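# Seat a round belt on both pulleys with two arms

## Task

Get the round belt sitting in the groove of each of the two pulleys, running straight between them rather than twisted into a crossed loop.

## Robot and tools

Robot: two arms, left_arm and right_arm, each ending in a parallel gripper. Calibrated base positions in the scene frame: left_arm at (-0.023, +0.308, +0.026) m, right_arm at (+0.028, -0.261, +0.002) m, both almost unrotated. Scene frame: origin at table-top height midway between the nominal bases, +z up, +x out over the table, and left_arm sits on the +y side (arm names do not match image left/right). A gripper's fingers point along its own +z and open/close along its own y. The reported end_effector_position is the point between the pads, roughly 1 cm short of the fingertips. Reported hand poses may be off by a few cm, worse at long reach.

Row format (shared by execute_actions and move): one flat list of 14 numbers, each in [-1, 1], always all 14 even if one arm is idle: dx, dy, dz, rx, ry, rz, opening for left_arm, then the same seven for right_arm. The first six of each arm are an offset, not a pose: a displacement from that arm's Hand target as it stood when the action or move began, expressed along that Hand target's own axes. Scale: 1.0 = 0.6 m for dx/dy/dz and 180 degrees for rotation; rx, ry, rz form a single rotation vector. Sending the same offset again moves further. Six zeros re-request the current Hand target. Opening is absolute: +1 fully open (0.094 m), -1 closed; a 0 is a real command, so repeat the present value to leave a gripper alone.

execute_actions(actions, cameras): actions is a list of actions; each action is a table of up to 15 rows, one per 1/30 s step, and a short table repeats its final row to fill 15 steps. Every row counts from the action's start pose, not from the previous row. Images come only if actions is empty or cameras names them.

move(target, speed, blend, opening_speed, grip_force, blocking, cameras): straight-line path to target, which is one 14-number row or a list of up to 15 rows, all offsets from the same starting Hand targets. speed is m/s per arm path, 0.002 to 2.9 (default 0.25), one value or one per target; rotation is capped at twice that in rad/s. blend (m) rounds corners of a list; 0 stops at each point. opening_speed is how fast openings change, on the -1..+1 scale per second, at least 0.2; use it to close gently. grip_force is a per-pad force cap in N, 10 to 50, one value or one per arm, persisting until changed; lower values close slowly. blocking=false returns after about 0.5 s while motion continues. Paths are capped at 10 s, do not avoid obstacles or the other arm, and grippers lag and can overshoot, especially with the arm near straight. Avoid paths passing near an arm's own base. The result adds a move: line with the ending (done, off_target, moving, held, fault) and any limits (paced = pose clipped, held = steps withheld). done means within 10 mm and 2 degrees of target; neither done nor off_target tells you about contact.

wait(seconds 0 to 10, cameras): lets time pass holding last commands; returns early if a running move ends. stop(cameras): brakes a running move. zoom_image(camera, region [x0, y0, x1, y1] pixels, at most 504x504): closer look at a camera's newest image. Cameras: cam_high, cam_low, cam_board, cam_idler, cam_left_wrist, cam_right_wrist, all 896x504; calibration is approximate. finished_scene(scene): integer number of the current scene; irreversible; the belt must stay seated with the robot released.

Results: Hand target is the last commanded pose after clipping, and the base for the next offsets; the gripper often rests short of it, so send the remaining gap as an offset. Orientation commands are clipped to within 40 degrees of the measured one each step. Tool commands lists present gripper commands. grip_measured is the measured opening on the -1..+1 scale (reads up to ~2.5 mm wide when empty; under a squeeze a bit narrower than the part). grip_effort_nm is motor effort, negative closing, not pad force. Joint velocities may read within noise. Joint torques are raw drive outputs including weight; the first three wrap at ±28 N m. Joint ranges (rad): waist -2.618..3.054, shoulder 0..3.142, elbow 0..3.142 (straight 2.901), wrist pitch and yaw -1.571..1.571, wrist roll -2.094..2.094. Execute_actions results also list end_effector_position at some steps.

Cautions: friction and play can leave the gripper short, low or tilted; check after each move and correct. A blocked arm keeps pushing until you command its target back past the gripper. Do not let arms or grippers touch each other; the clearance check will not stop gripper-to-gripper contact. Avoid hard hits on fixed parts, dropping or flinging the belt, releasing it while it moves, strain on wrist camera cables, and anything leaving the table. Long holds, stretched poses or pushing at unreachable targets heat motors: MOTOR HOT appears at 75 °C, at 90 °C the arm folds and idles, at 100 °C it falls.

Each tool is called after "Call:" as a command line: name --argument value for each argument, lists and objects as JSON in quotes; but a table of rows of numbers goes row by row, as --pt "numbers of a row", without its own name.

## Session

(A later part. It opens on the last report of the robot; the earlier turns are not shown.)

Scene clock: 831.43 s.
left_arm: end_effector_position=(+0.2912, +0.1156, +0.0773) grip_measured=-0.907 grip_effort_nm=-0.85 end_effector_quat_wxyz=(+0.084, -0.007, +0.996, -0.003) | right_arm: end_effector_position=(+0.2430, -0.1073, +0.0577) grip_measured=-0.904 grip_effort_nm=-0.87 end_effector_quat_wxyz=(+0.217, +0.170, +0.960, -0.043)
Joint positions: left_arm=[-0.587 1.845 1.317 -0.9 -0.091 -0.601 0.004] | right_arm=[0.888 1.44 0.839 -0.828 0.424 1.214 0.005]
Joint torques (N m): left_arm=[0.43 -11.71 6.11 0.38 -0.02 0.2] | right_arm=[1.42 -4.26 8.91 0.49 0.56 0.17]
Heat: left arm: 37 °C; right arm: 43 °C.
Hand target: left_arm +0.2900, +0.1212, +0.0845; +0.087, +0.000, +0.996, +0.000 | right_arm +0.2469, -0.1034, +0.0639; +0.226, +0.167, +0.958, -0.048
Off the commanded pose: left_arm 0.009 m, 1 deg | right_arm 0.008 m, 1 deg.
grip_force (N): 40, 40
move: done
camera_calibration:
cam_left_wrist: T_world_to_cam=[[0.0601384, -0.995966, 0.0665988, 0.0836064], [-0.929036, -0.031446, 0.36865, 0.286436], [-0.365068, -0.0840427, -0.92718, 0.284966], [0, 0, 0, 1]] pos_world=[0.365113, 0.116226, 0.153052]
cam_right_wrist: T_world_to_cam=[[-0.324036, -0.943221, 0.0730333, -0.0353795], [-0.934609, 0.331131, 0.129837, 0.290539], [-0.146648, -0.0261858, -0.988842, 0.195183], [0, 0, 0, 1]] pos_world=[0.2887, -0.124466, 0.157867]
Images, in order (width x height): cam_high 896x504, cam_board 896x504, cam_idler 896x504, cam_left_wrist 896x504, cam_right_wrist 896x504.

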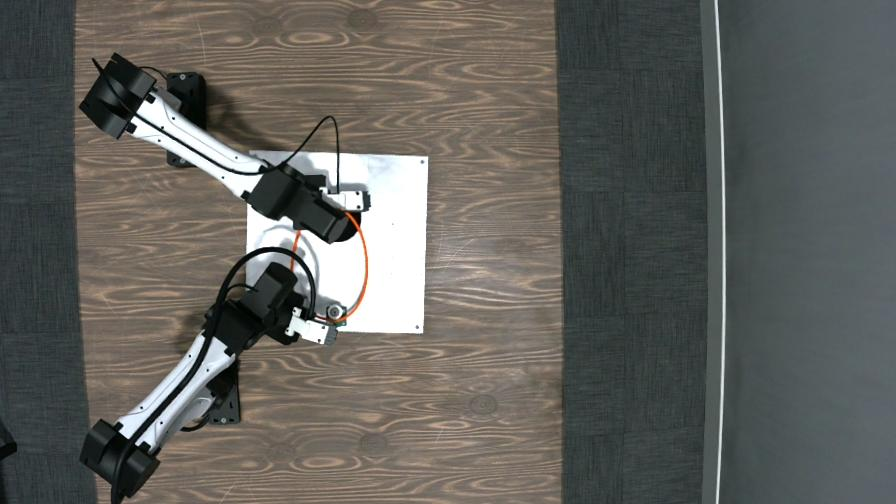

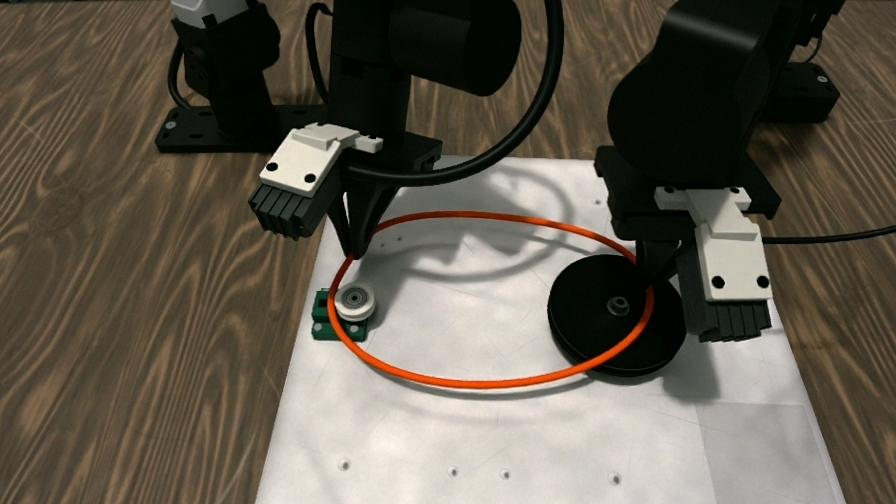

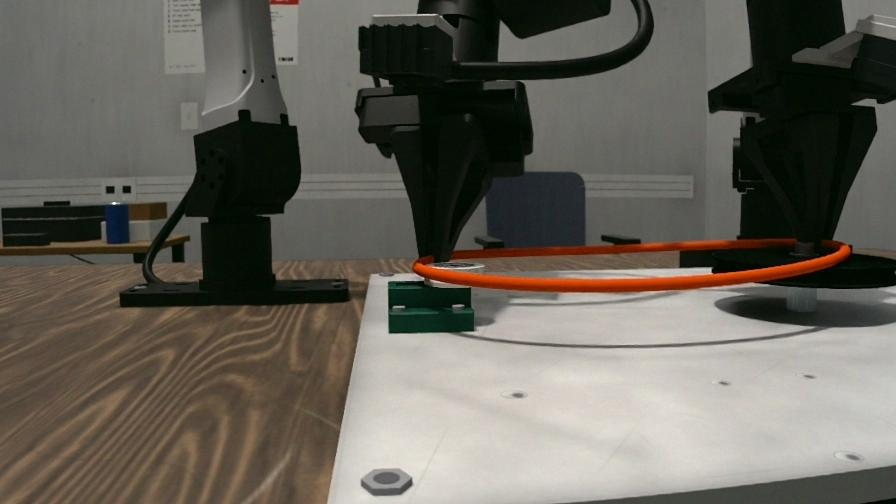

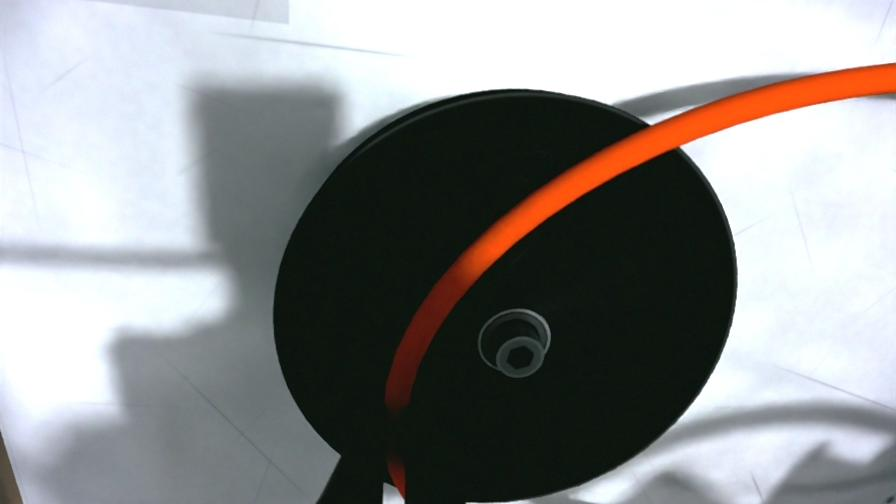

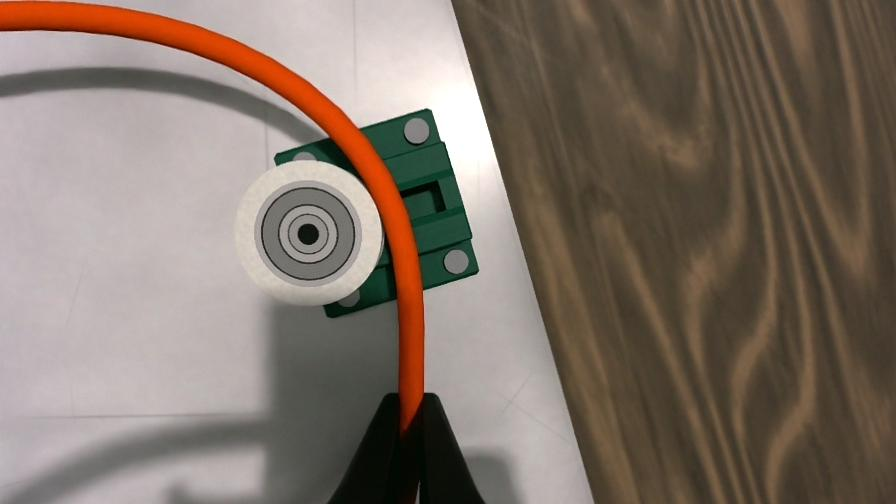

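Call:
move --pt "-0.0186 0.0567 -0.0095 0 0 0 -1 0 0 0 0 0 0 -1" --speed 0.06 --cameras '["cam_idler","cam_left_wrist","cam_board","cam_right_wrist","cam_high"]'

Call:
zoom_image --camera "cam_idler" --region '[350, 220, 560, 350]'

Call:
zoom_image --camera "cam_board" --region '[300, 240, 420, 350]'

Scene clock: 844.47 s.
left_arm: end_effector_position=(+0.3024, +0.1350, +0.0851) grip_measured=-0.907 grip_effort_nm=-0.85 end_effector_quat_wxyz=(+0.081, -0.001, +0.996, -0.025) | right_arm: end_effector_position=(+0.2451, -0.1047, +0.0606) grip_measured=-0.904 grip_effort_nm=-0.87 end_effector_quat_wxyz=(+0.219, +0.174, +0.959, -0.038)
Joint positions: left_arm=[-0.5 1.818 1.313 -0.9 -0.035 -0.505 0.004] | right_arm=[0.888 1.44 0.85 -0.828 0.424 1.22 0.005]
Joint torques (N m): left_arm=[1.43 -12.51 4.88 0.33 -0.34 0.27] | right_arm=[1.4 -4.27 8.09 0.52 0.56 0.1]
Heat: left arm: 40 °C; right arm: 43 °C.
Hand target: left_arm +0.3000, +0.1551, +0.0920; +0.087, +0.000, +0.996, +0.000 | right_arm +0.2470, -0.1033, +0.0640; +0.226, +0.167, +0.958, -0.048
Off the commanded pose: left_arm 0.021 m, 3 deg | right_arm 0.004 m, 2 deg.
grip_force (N): 40, 40
move: off_target (left_arm)
camera_calibration:
cam_left_wrist: T_world_to_cam=[[0.0439388, -0.993089, 0.108833, 0.102729], [-0.927015, 0.0000834973, 0.375023, 0.289149], [-0.37244, -0.117368, -0.920605, 0.304186], [0, 0, 0, 1]] pos_world=[0.376823, 0.137697, 0.160417]
cam_right_wrist: T_world_to_cam=[[-0.3298, -0.942118, 0.060382, -0.0301722], [-0.93374, 0.334958, 0.126229, 0.291702], [-0.139148, -0.0147509, -0.990162, 0.197903], [0, 0, 0, 1]] pos_world=[0.289961, -0.123214, 0.160957]
Images, in order (width x height): cam_high 896x504, cam_board 896x504, cam_idler 896x504, cam_left_wrist 896x504, cam_right_wrist 896x504.

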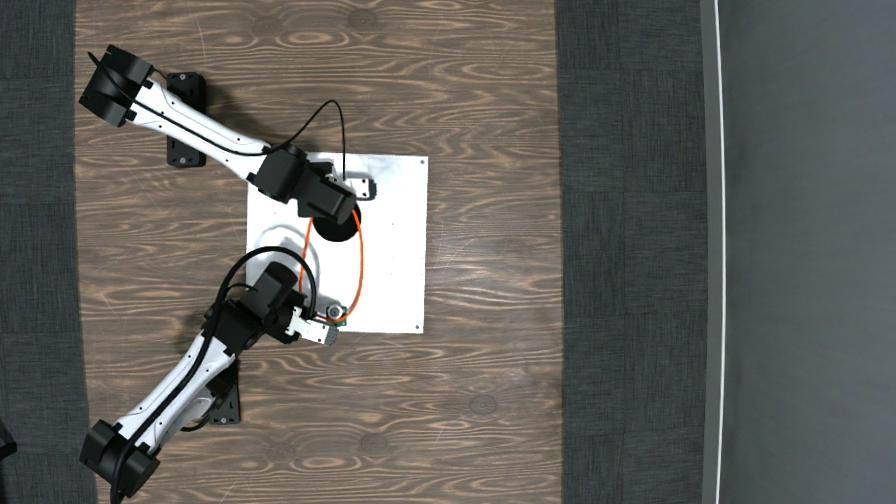

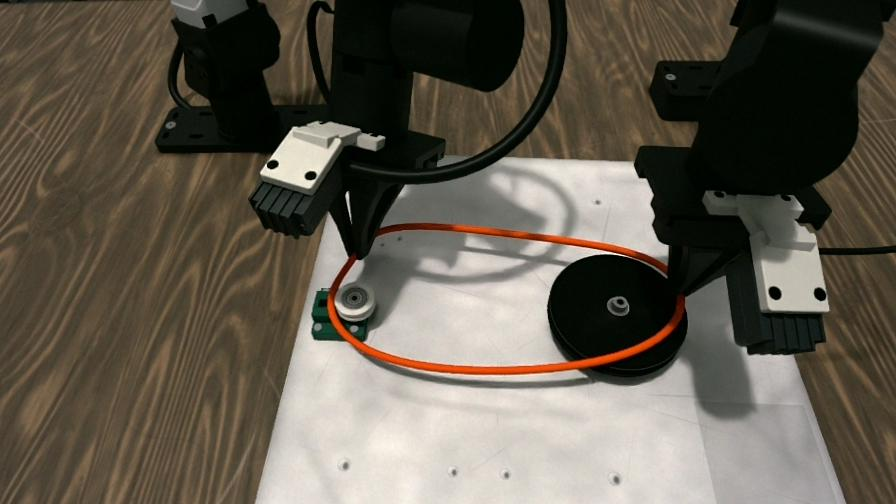

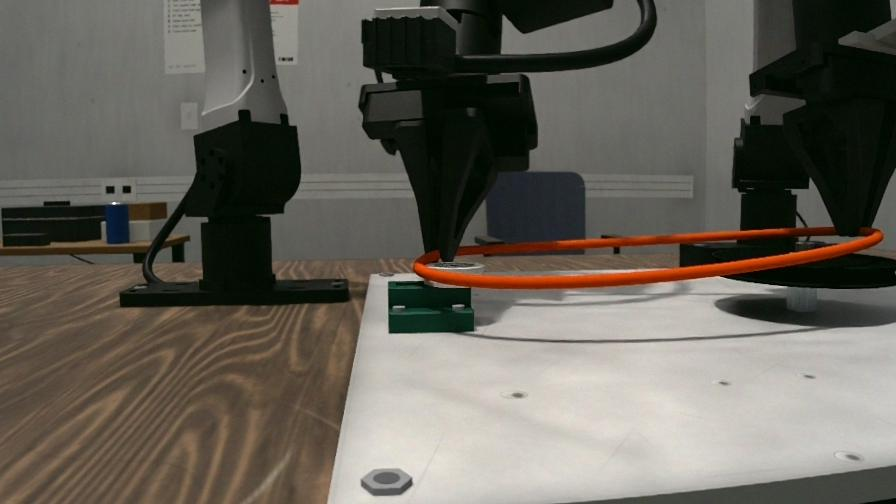

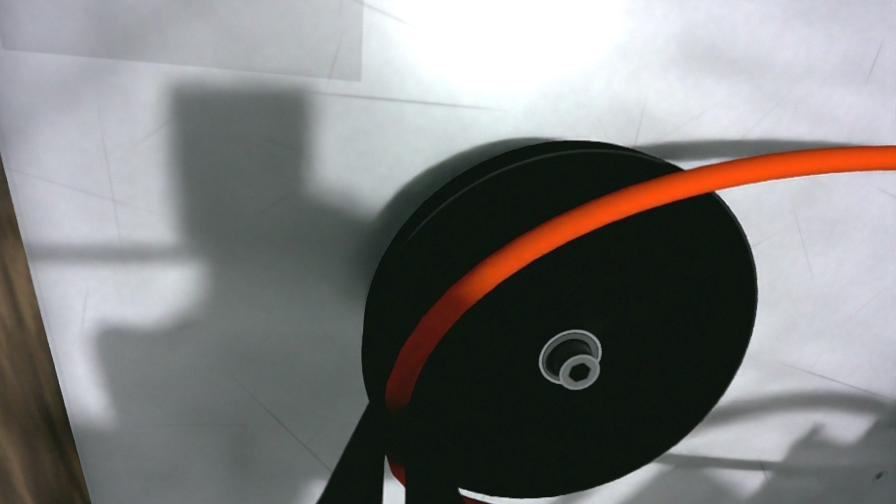

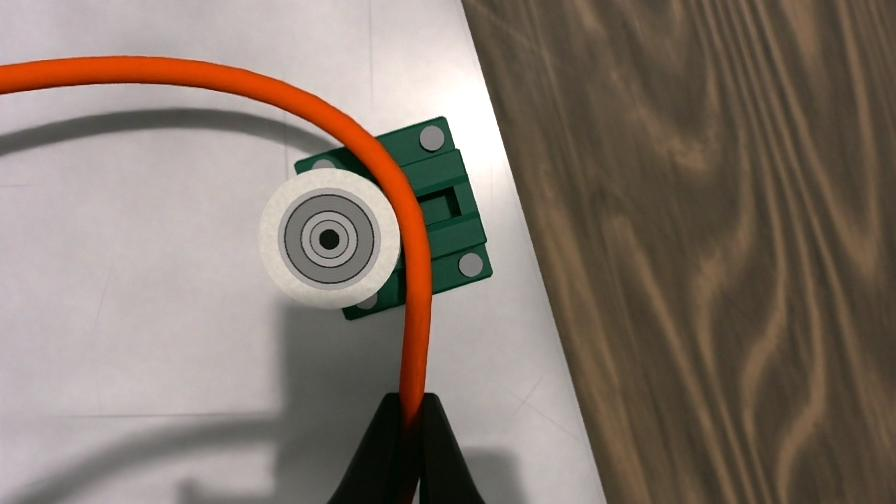

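Scaled by 2.400 from the camera's 896x504 image, which has a finer 1280x720 frame.

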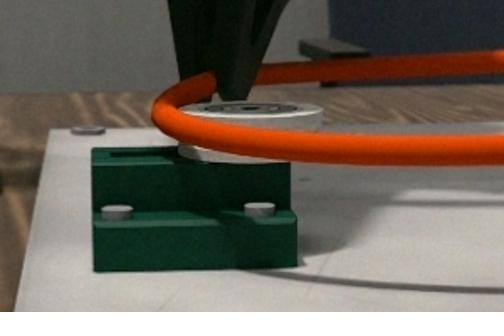

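Scaled by 4.200 from the camera's 896x504 image, which has a finer 1280x720 frame.

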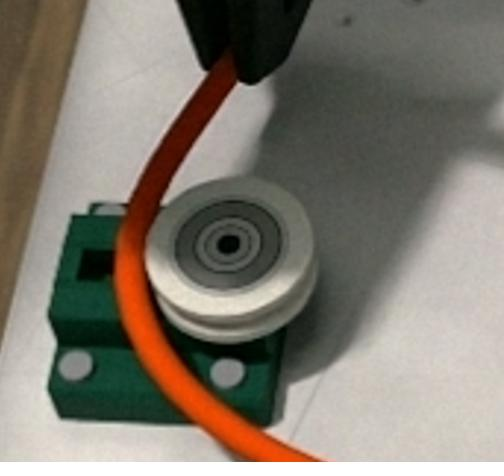

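Call:
zoom_image --camera "cam_right_wrist" --region '[240, 100, 500, 330]'

Call:
zoom_image --camera "cam_idler" --region '[400, 240, 500, 300]'

Scaled by 1.938 from the camera's 896x504 image, which has a finer 1280x720 frame.

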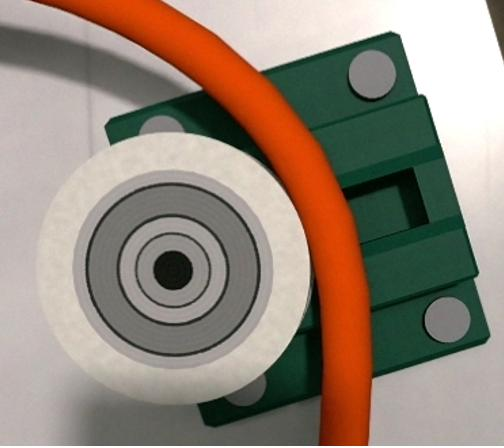

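Scaled by 5.040 from the camera's 896x504 image, which has a finer 1280x720 frame.

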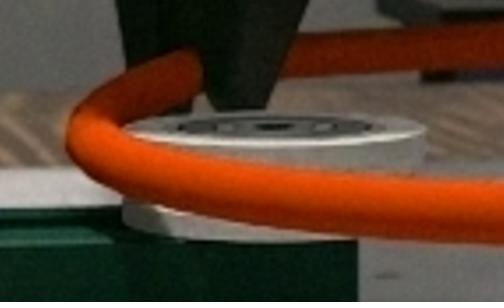

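Call:
move --pt "0 0 0 0 0 0 -1 0.0097 0.0102 -0.0035 0 0 0 -1" --speed 0.03 --cameras '["cam_idler","cam_left_wrist","cam_board","cam_right_wrist"]'

Call:
zoom_image --camera "cam_right_wrist" --region '[240, 100, 500, 330]'

Call:
zoom_image --camera "cam_idler" --region '[400, 240, 500, 300]'

Scene clock: 871.73 s.
left_arm: end_effector_position=(+0.3024, +0.1350, +0.0851) grip_measured=-0.907 grip_effort_nm=-0.85 end_effector_quat_wxyz=(+0.081, +0.001, +0.996, -0.025) | right_arm: end_effector_position=(+0.2410, -0.0973, +0.0579) grip_measured=-0.904 grip_effort_nm=-0.88 end_effector_quat_wxyz=(+0.218, +0.174, +0.960, -0.037)
Joint positions: left_arm=[-0.5 1.818 1.313 -0.9 -0.035 -0.5 0.004] | right_arm=[0.919 1.46 0.858 -0.829 0.425 1.254 0.005]
Joint torques (N m): left_arm=[1.62 -12.52 4.89 0.35 -0.32 0.22] | right_arm=[1.46 -4.41 8.65 0.38 0.58 0.1]
Heat: left arm: 47 °C; right arm: 43 °C.
Hand target: left_arm +0.3000, +0.1551, +0.0920; +0.087, +0.000, +0.996, +0.000 | right_arm +0.2433, -0.0956, +0.0631; +0.226, +0.167, +0.958, -0.048
Off the commanded pose: left_arm 0.021 m, 3 deg | right_arm 0.006 m, 2 deg.
grip_force (N): 40, 40
move: off_target (left_arm)
camera_calibration:
cam_left_wrist: T_world_to_cam=[[0.0394652, -0.993355, 0.10811, 0.104171], [-0.927084, 0.00396188, 0.374832, 0.288676], [-0.372769, -0.11502, -0.920768, 0.303969], [0, 0, 0, 1]] pos_world=[0.376827, 0.137297, 0.160418]
cam_right_wrist: T_world_to_cam=[[-0.329004, -0.942444, 0.0596258, -0.0245635], [-0.933646, 0.334104, 0.12915, 0.285396], [-0.141638, -0.0131786, -0.989831, 0.195545], [0, 0, 0, 1]] pos_world=[0.286074, -0.115925, 0.158162]
Images, in order (width x height): cam_board 896x504, cam_idler 896x504, cam_left_wrist 896x504, cam_right_wrist 896x504.

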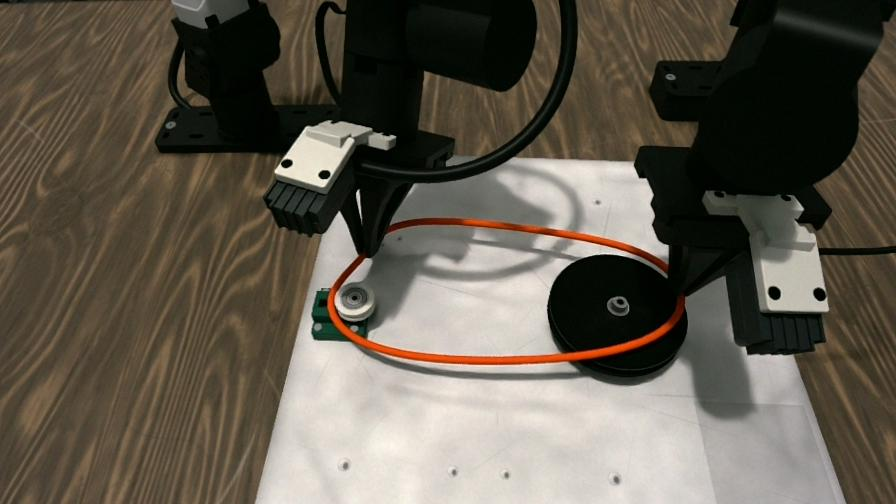

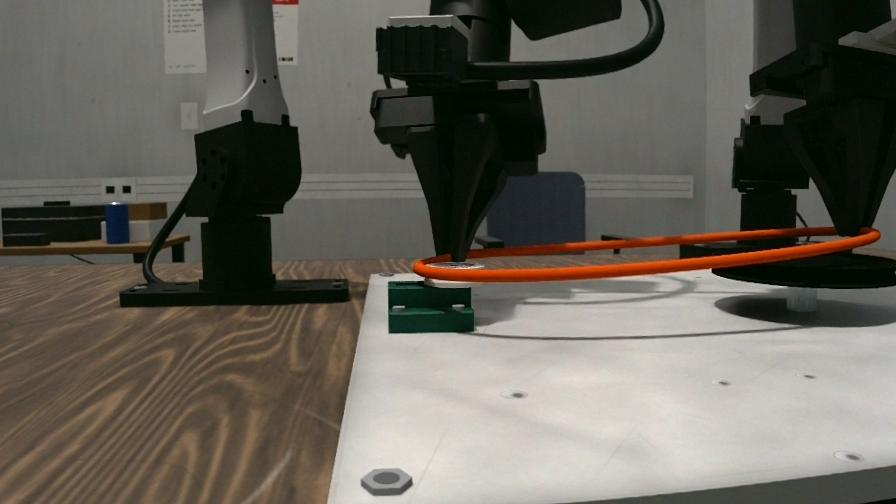

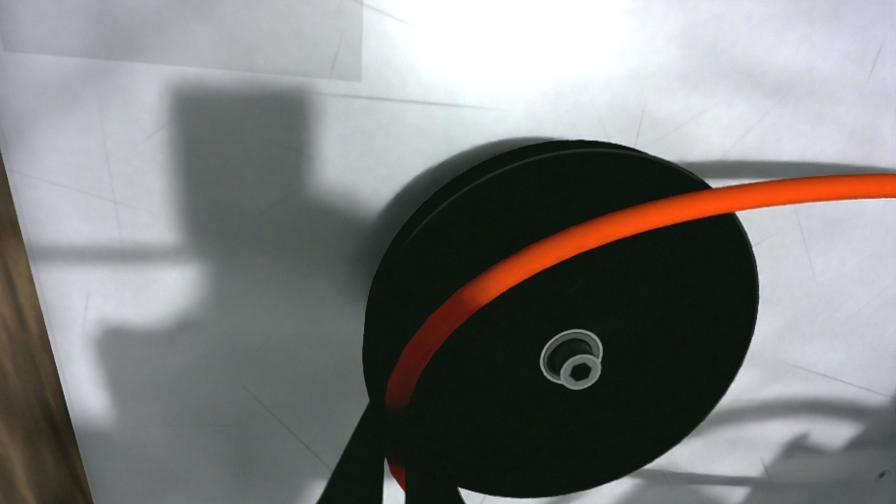

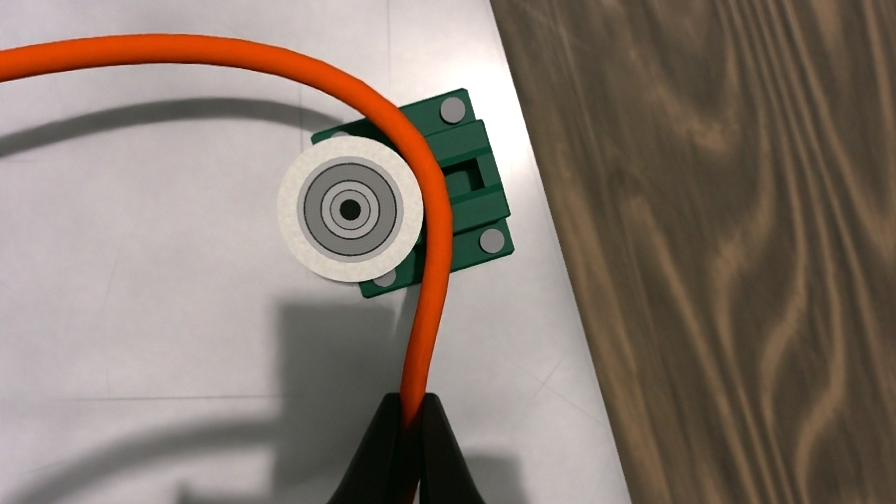

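Scaled by 1.938 from the camera's 896x504 image, which has a finer 1280x720 frame.

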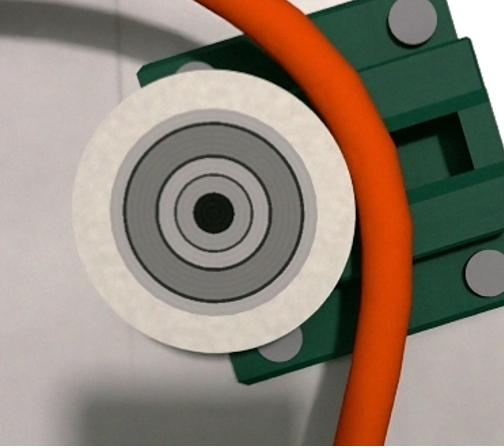

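Scaled by 5.040 from the camera's 896x504 image, which has a finer 1280x720 frame.

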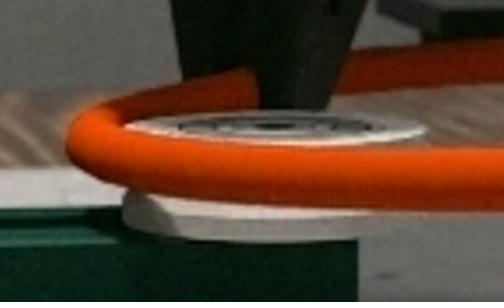

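Call:
move --pt "0 0 0 0 0 0 -1 0 0 0 0 0 0 -0.5" --speed 0.03 --opening_speed 0.3 --cameras '["cam_idler","cam_left_wrist","cam_board","cam_right_wrist"]'

Call:
zoom_image --camera "cam_right_wrist" --region '[240, 100, 500, 330]'

Call:
zoom_image --camera "cam_idler" --region '[400, 240, 500, 300]'

Scene clock: 887.93 s.
left_arm: end_effector_position=(+0.3043, +0.1386, +0.0851) grip_measured=-0.907 grip_effort_nm=-0.85 end_effector_quat_wxyz=(+0.082, +0.002, +0.996, -0.023) | right_arm: end_effector_position=(+0.2409, -0.0970, +0.0581) grip_measured=-0.503 grip_effort_nm=0.12 end_effector_quat_wxyz=(+0.219, +0.168, +0.960, -0.039)
Joint positions: left_arm=[-0.49 1.818 1.313 -0.9 -0.037 -0.489 0.004] | right_arm=[0.922 1.46 0.858 -0.829 0.428 1.244 0.023]
Joint torques (N m): left_arm=[0.51 -12.45 4.82 0.34 -0.31 0.14] | right_arm=[1.25 -4.4 8.66 0.39 0.56 0.11]
Heat: left arm: 49 °C; right arm: 41 °C.
Hand target: left_arm +0.3000, +0.1551, +0.0920; +0.087, +0.000, +0.996, +0.000 | right_arm +0.2433, -0.0956, +0.0631; +0.226, +0.167, +0.958, -0.048
Off the commanded pose: left_arm 0.018 m, 3 deg | right_arm 0.006 m, 1 deg.
grip_force (N): 40, 40
move: off_target (left_arm)
camera_calibration:
cam_left_wrist: T_world_to_cam=[[0.0393185, -0.993679, 0.105147, 0.108045], [-0.927577, 0.00283194, 0.373621, 0.290834], [-0.371557, -0.112222, -0.921603, 0.304407], [0, 0, 0, 1]] pos_world=[0.378627, 0.140699, 0.16052]
cam_right_wrist: T_world_to_cam=[[-0.319142, -0.945506, 0.0645559, -0.0273011], [-0.937248, 0.324979, 0.126312, 0.285346], [-0.140408, -0.0201936, -0.989888, 0.194707], [0, 0, 0, 1]] pos_world=[0.286065, -0.114613, 0.158458]
Images, in order (width x height): cam_board 896x504, cam_idler 896x504, cam_left_wrist 896x504, cam_right_wrist 896x504.

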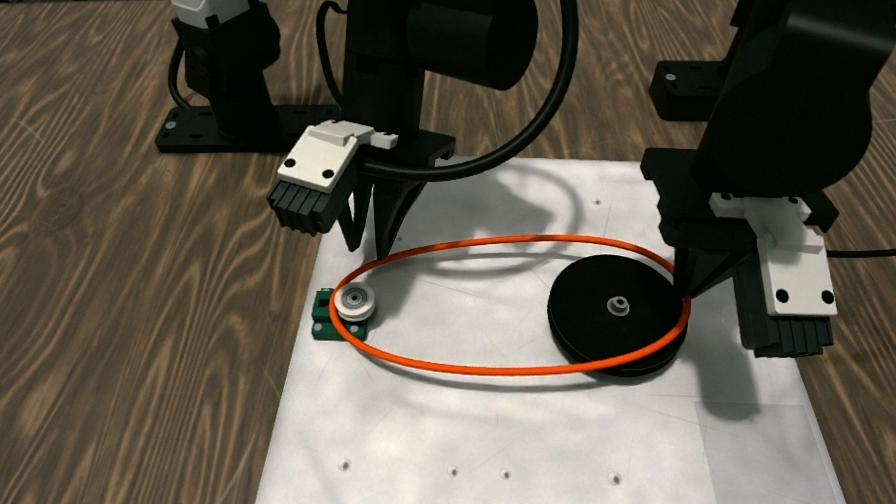

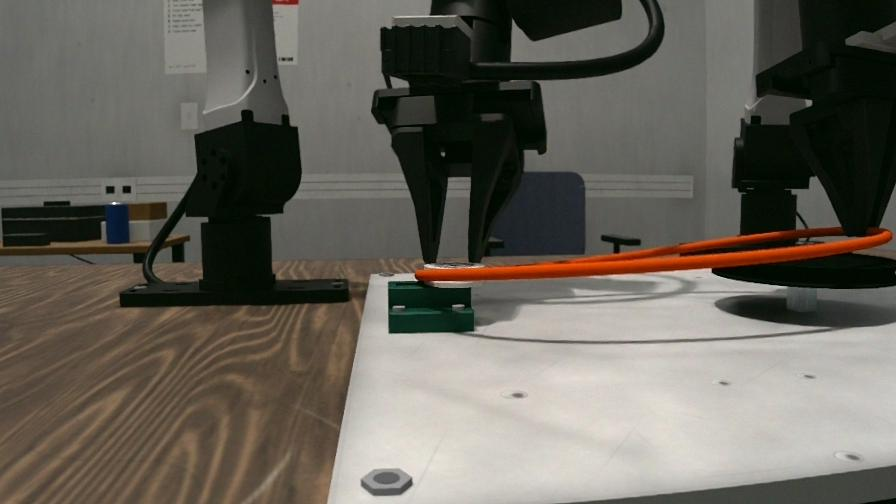

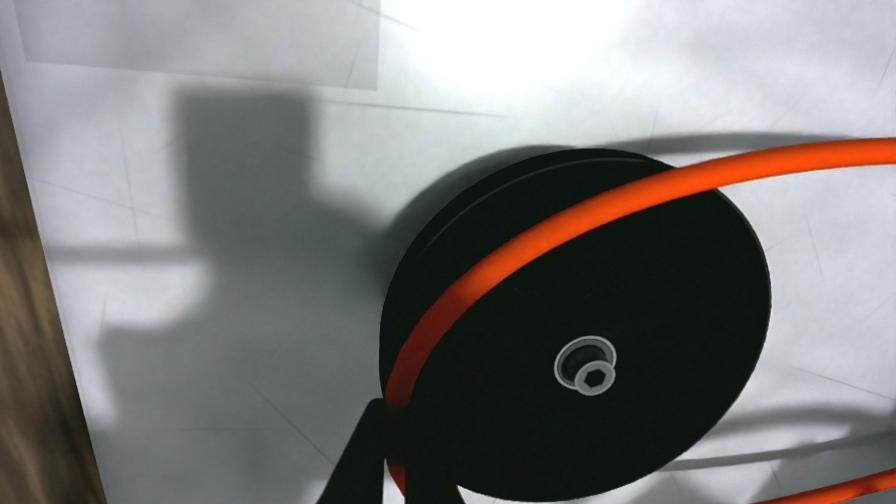

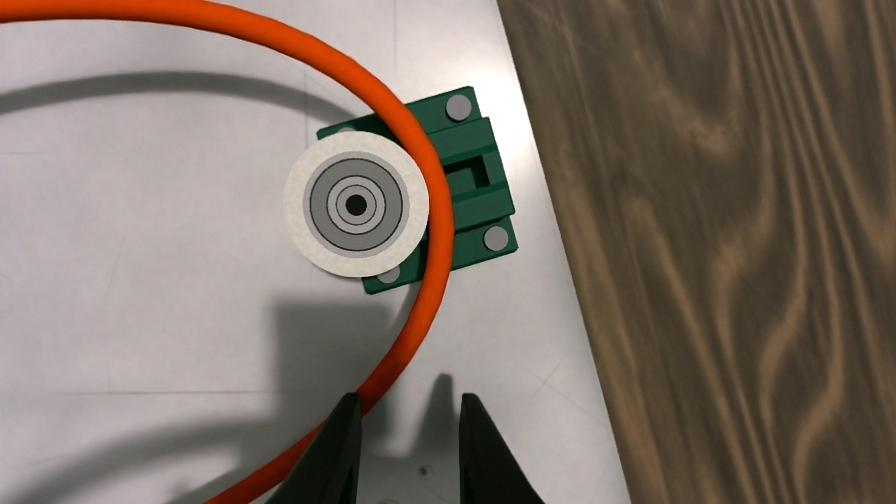

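Scaled by 1.938 from the camera's 896x504 image, which has a finer 1280x720 frame.

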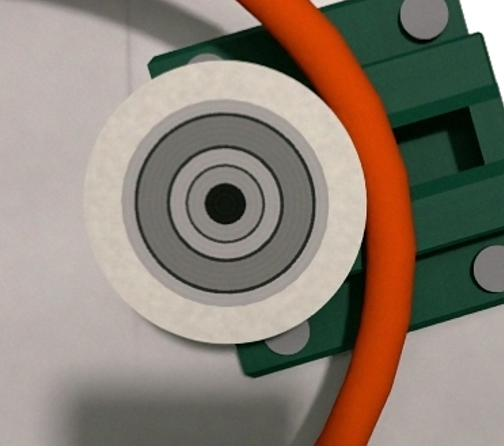

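Scaled by 5.040 from the camera's 896x504 image, which has a finer 1280x720 frame.

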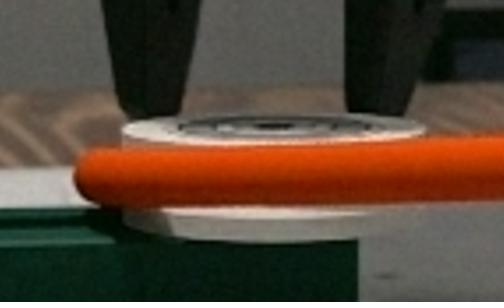

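Call:
move --pt "0 0 0 0 0 0 -1 0 0 0 0 0 0 0.1" --pt "0 0 0 0 0 0 -1 -0.0374 -0.0014 -0.0743 0 0 0 0.1" --speed 0.06 --opening_speed 0.5 --cameras '["cam_idler","cam_left_wrist","cam_board","cam_right_wrist","cam_high"]'

Call:
zoom_image --camera "cam_idler" --region '[400, 240, 500, 300]'

Scene clock: 944.07 s.
left_arm: end_effector_position=(+0.3043, +0.1386, +0.0851) grip_measured=-0.907 grip_effort_nm=-0.85 end_effector_quat_wxyz=(+0.082, +0.002, +0.996, -0.023) | right_arm: end_effector_position=(+0.2417, -0.0960, +0.0995) grip_measured=+0.097 grip_effort_nm=0.12 end_effector_quat_wxyz=(+0.212, +0.165, +0.962, -0.052)
Joint positions: left_arm=[-0.49 1.818 1.313 -0.9 -0.037 -0.489 0.004] | right_arm=[0.922 1.447 1.02 -1.036 0.428 1.244 0.052]
Joint torques (N m): left_arm=[0.58 -12.62 4.71 0.29 -0.32 0.19] | right_arm=[1.2 -7.99 8.7 0.3 0.56 0.11]
Heat: left arm: 54 °C; right arm: 41 °C.
Hand target: left_arm +0.3000, +0.1551, +0.0920; +0.087, +0.000, +0.996, +0.000 | right_arm +0.2432, -0.0957, +0.1130; +0.226, +0.167, +0.958, -0.048
Off the commanded pose: left_arm 0.018 m, 3 deg | right_arm 0.014 m, 2 deg.
grip_force (N): 40, 40
move: off_target (left_arm, right_arm)
camera_calibration:
cam_left_wrist: T_world_to_cam=[[0.0393185, -0.993679, 0.105147, 0.108045], [-0.927577, 0.00283194, 0.373621, 0.290834], [-0.371557, -0.112222, -0.921603, 0.304407], [0, 0, 0, 1]] pos_world=[0.378627, 0.140699, 0.16052]
cam_right_wrist: T_world_to_cam=[[-0.317645, -0.943529, 0.0941017, -0.0318747], [-0.934812, 0.328235, 0.135606, 0.27927], [-0.158835, -0.0448928, -0.986284, 0.23751], [0, 0, 0, 1]] pos_world=[0.288665, -0.111079, 0.199381]
Images, in order (width x height): cam_high 896x504, cam_board 896x504, cam_idler 896x504, cam_left_wrist 896x504, cam_right_wrist 896x504.

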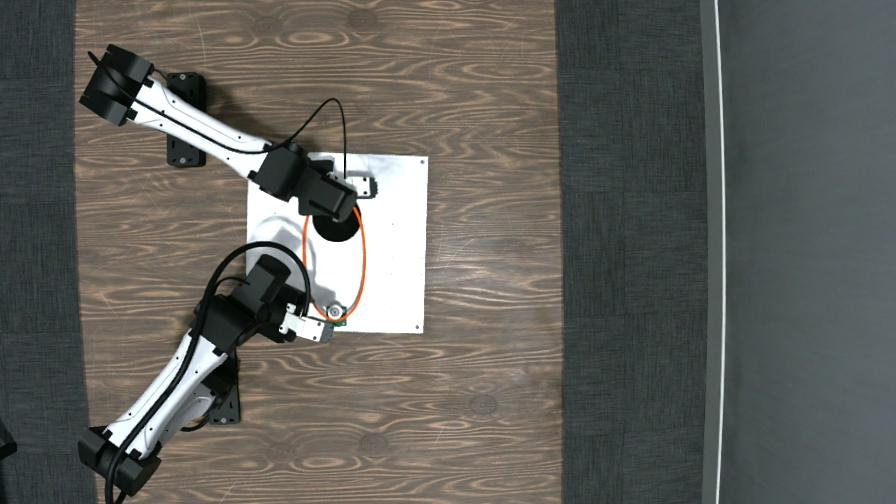

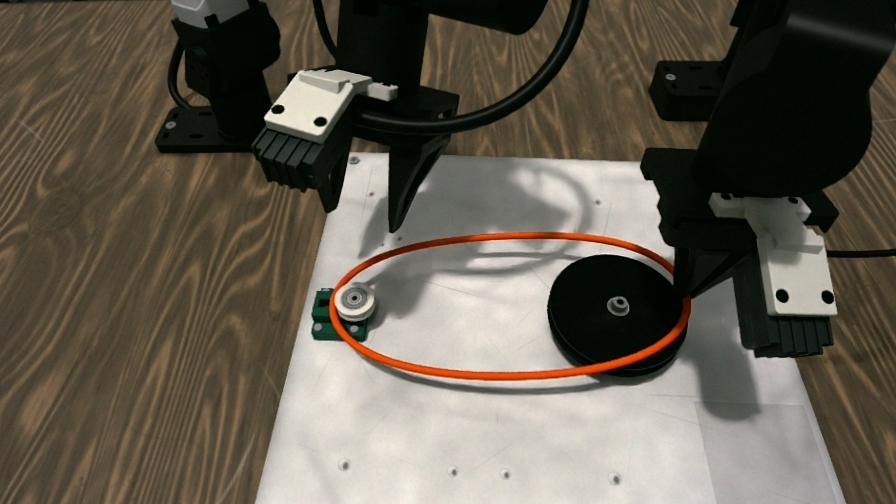

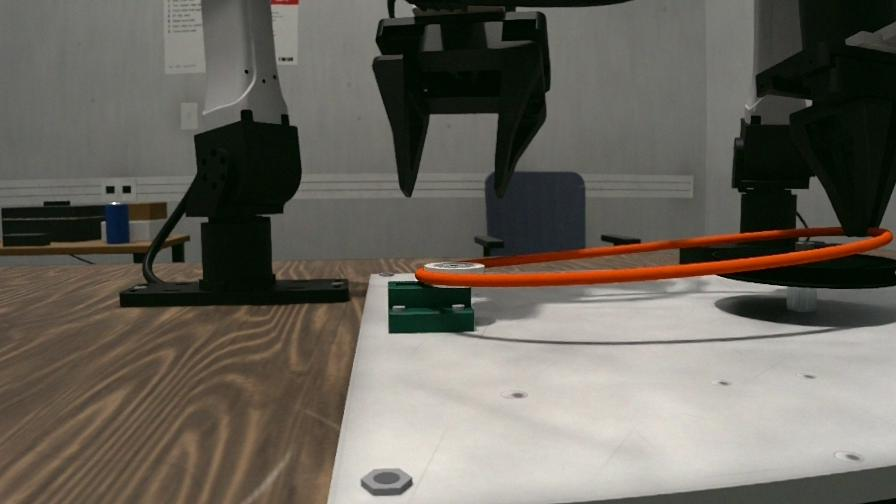

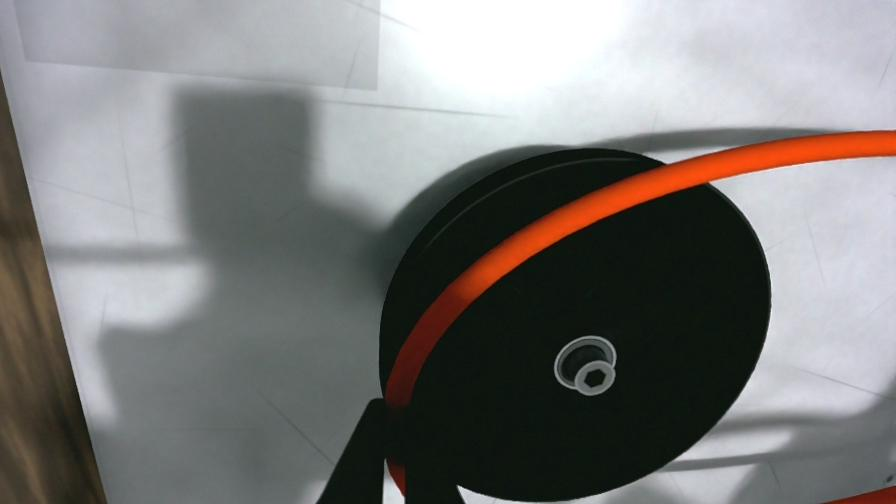

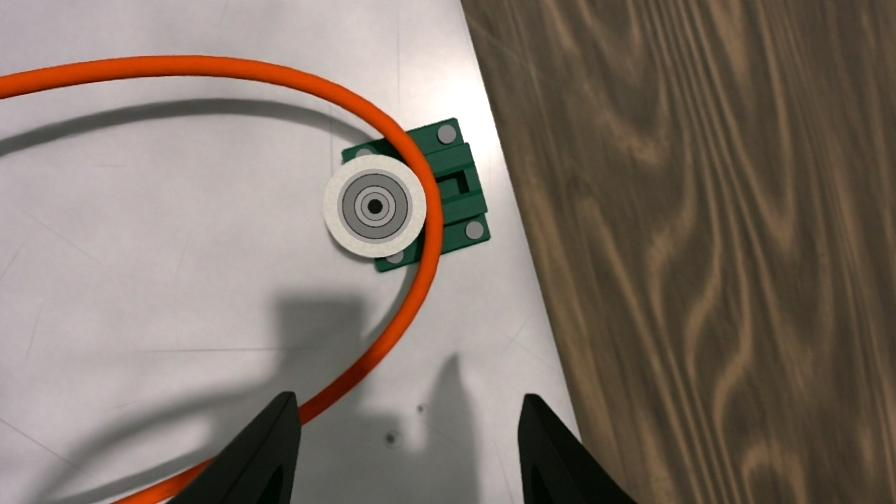

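Scaled by 5.040 from the camera's 896x504 image, which has a finer 1280x720 frame.

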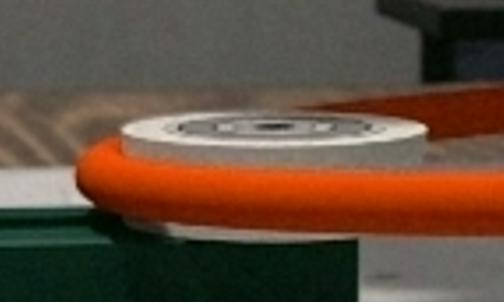

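Call:
move --pt "-0.005 0.03 0.0009 0 0 0 -1 0 0 0 0 0 0 0.1" --speed 0.06 --cameras '["cam_idler","cam_left_wrist","cam_board","cam_high"]'

Scene clock: 951.87 s.
left_arm: end_effector_position=(+0.3060, +0.1566, +0.0856) grip_measured=-0.907 grip_effort_nm=-0.85 end_effector_quat_wxyz=(+0.081, +0.004, +0.997, -0.019) | right_arm: end_effector_position=(+0.2414, -0.0963, +0.0994) grip_measured=+0.097 grip_effort_nm=0.12 end_effector_quat_wxyz=(+0.212, +0.165, +0.962, -0.053)
Joint positions: left_arm=[-0.443 1.797 1.289 -0.9 -0.035 -0.439 0.004] | right_arm=[0.922 1.447 1.02 -1.038 0.428 1.244 0.052]
Joint torques (N m): left_arm=[1.22 -12.26 4.89 0.47 -0.32 0.17] | right_arm=[1.21 -7.98 8.7 0.3 0.56 0.11]
Heat: left arm: 54 °C; right arm: 40 °C.
Hand target: left_arm +0.3031, +0.1731, +0.0921; +0.087, +0.000, +0.996, +0.000 | right_arm +0.2432, -0.0957, +0.1130; +0.226, +0.167, +0.958, -0.048
Off the commanded pose: left_arm 0.018 m, 2 deg | right_arm 0.014 m, 2 deg.
grip_force (N): 40, 40
move: off_target (left_arm, right_arm)
camera_calibration:
cam_left_wrist: T_world_to_cam=[[0.0357918, -0.994655, 0.0968561, 0.127669], [-0.927091, 0.00313833, 0.374822, 0.291916], [-0.373123, -0.10321, -0.922023, 0.30651], [0, 0, 0, 1]] pos_world=[0.38043, 0.157705, 0.160827]
Images, in order (width x height): cam_high 896x504, cam_board 896x504, cam_idler 896x504, cam_left_wrist 896x504.

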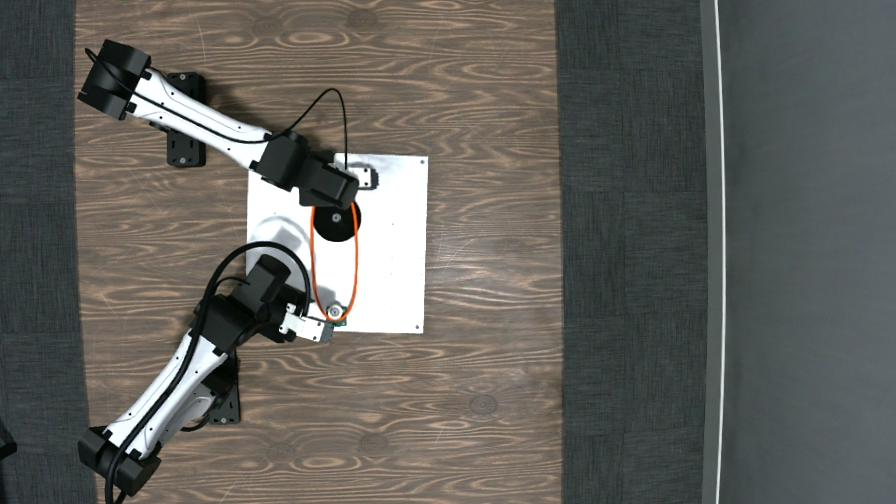

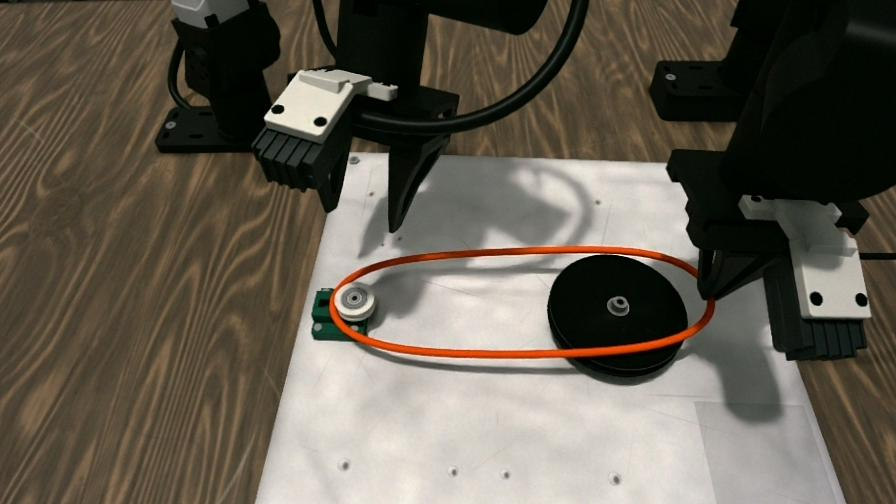

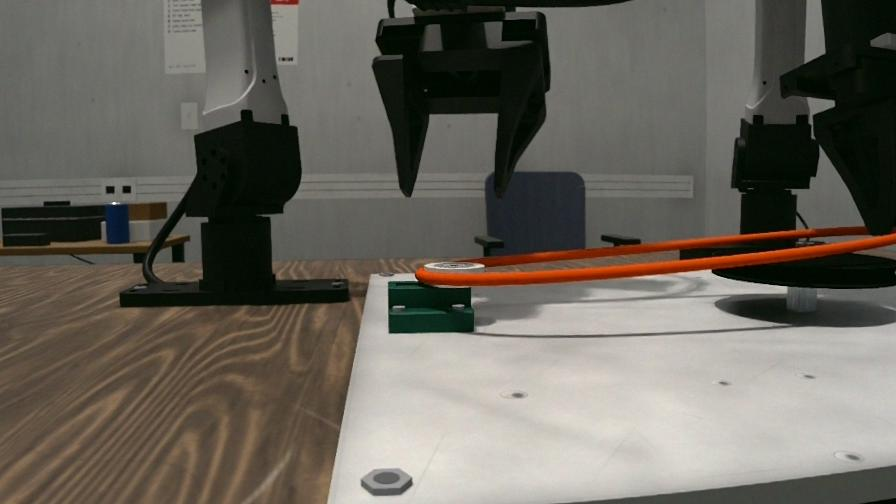

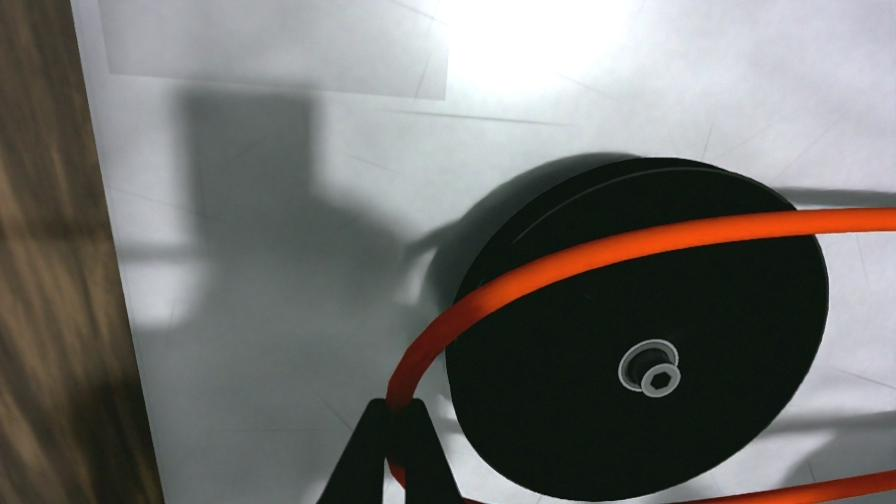

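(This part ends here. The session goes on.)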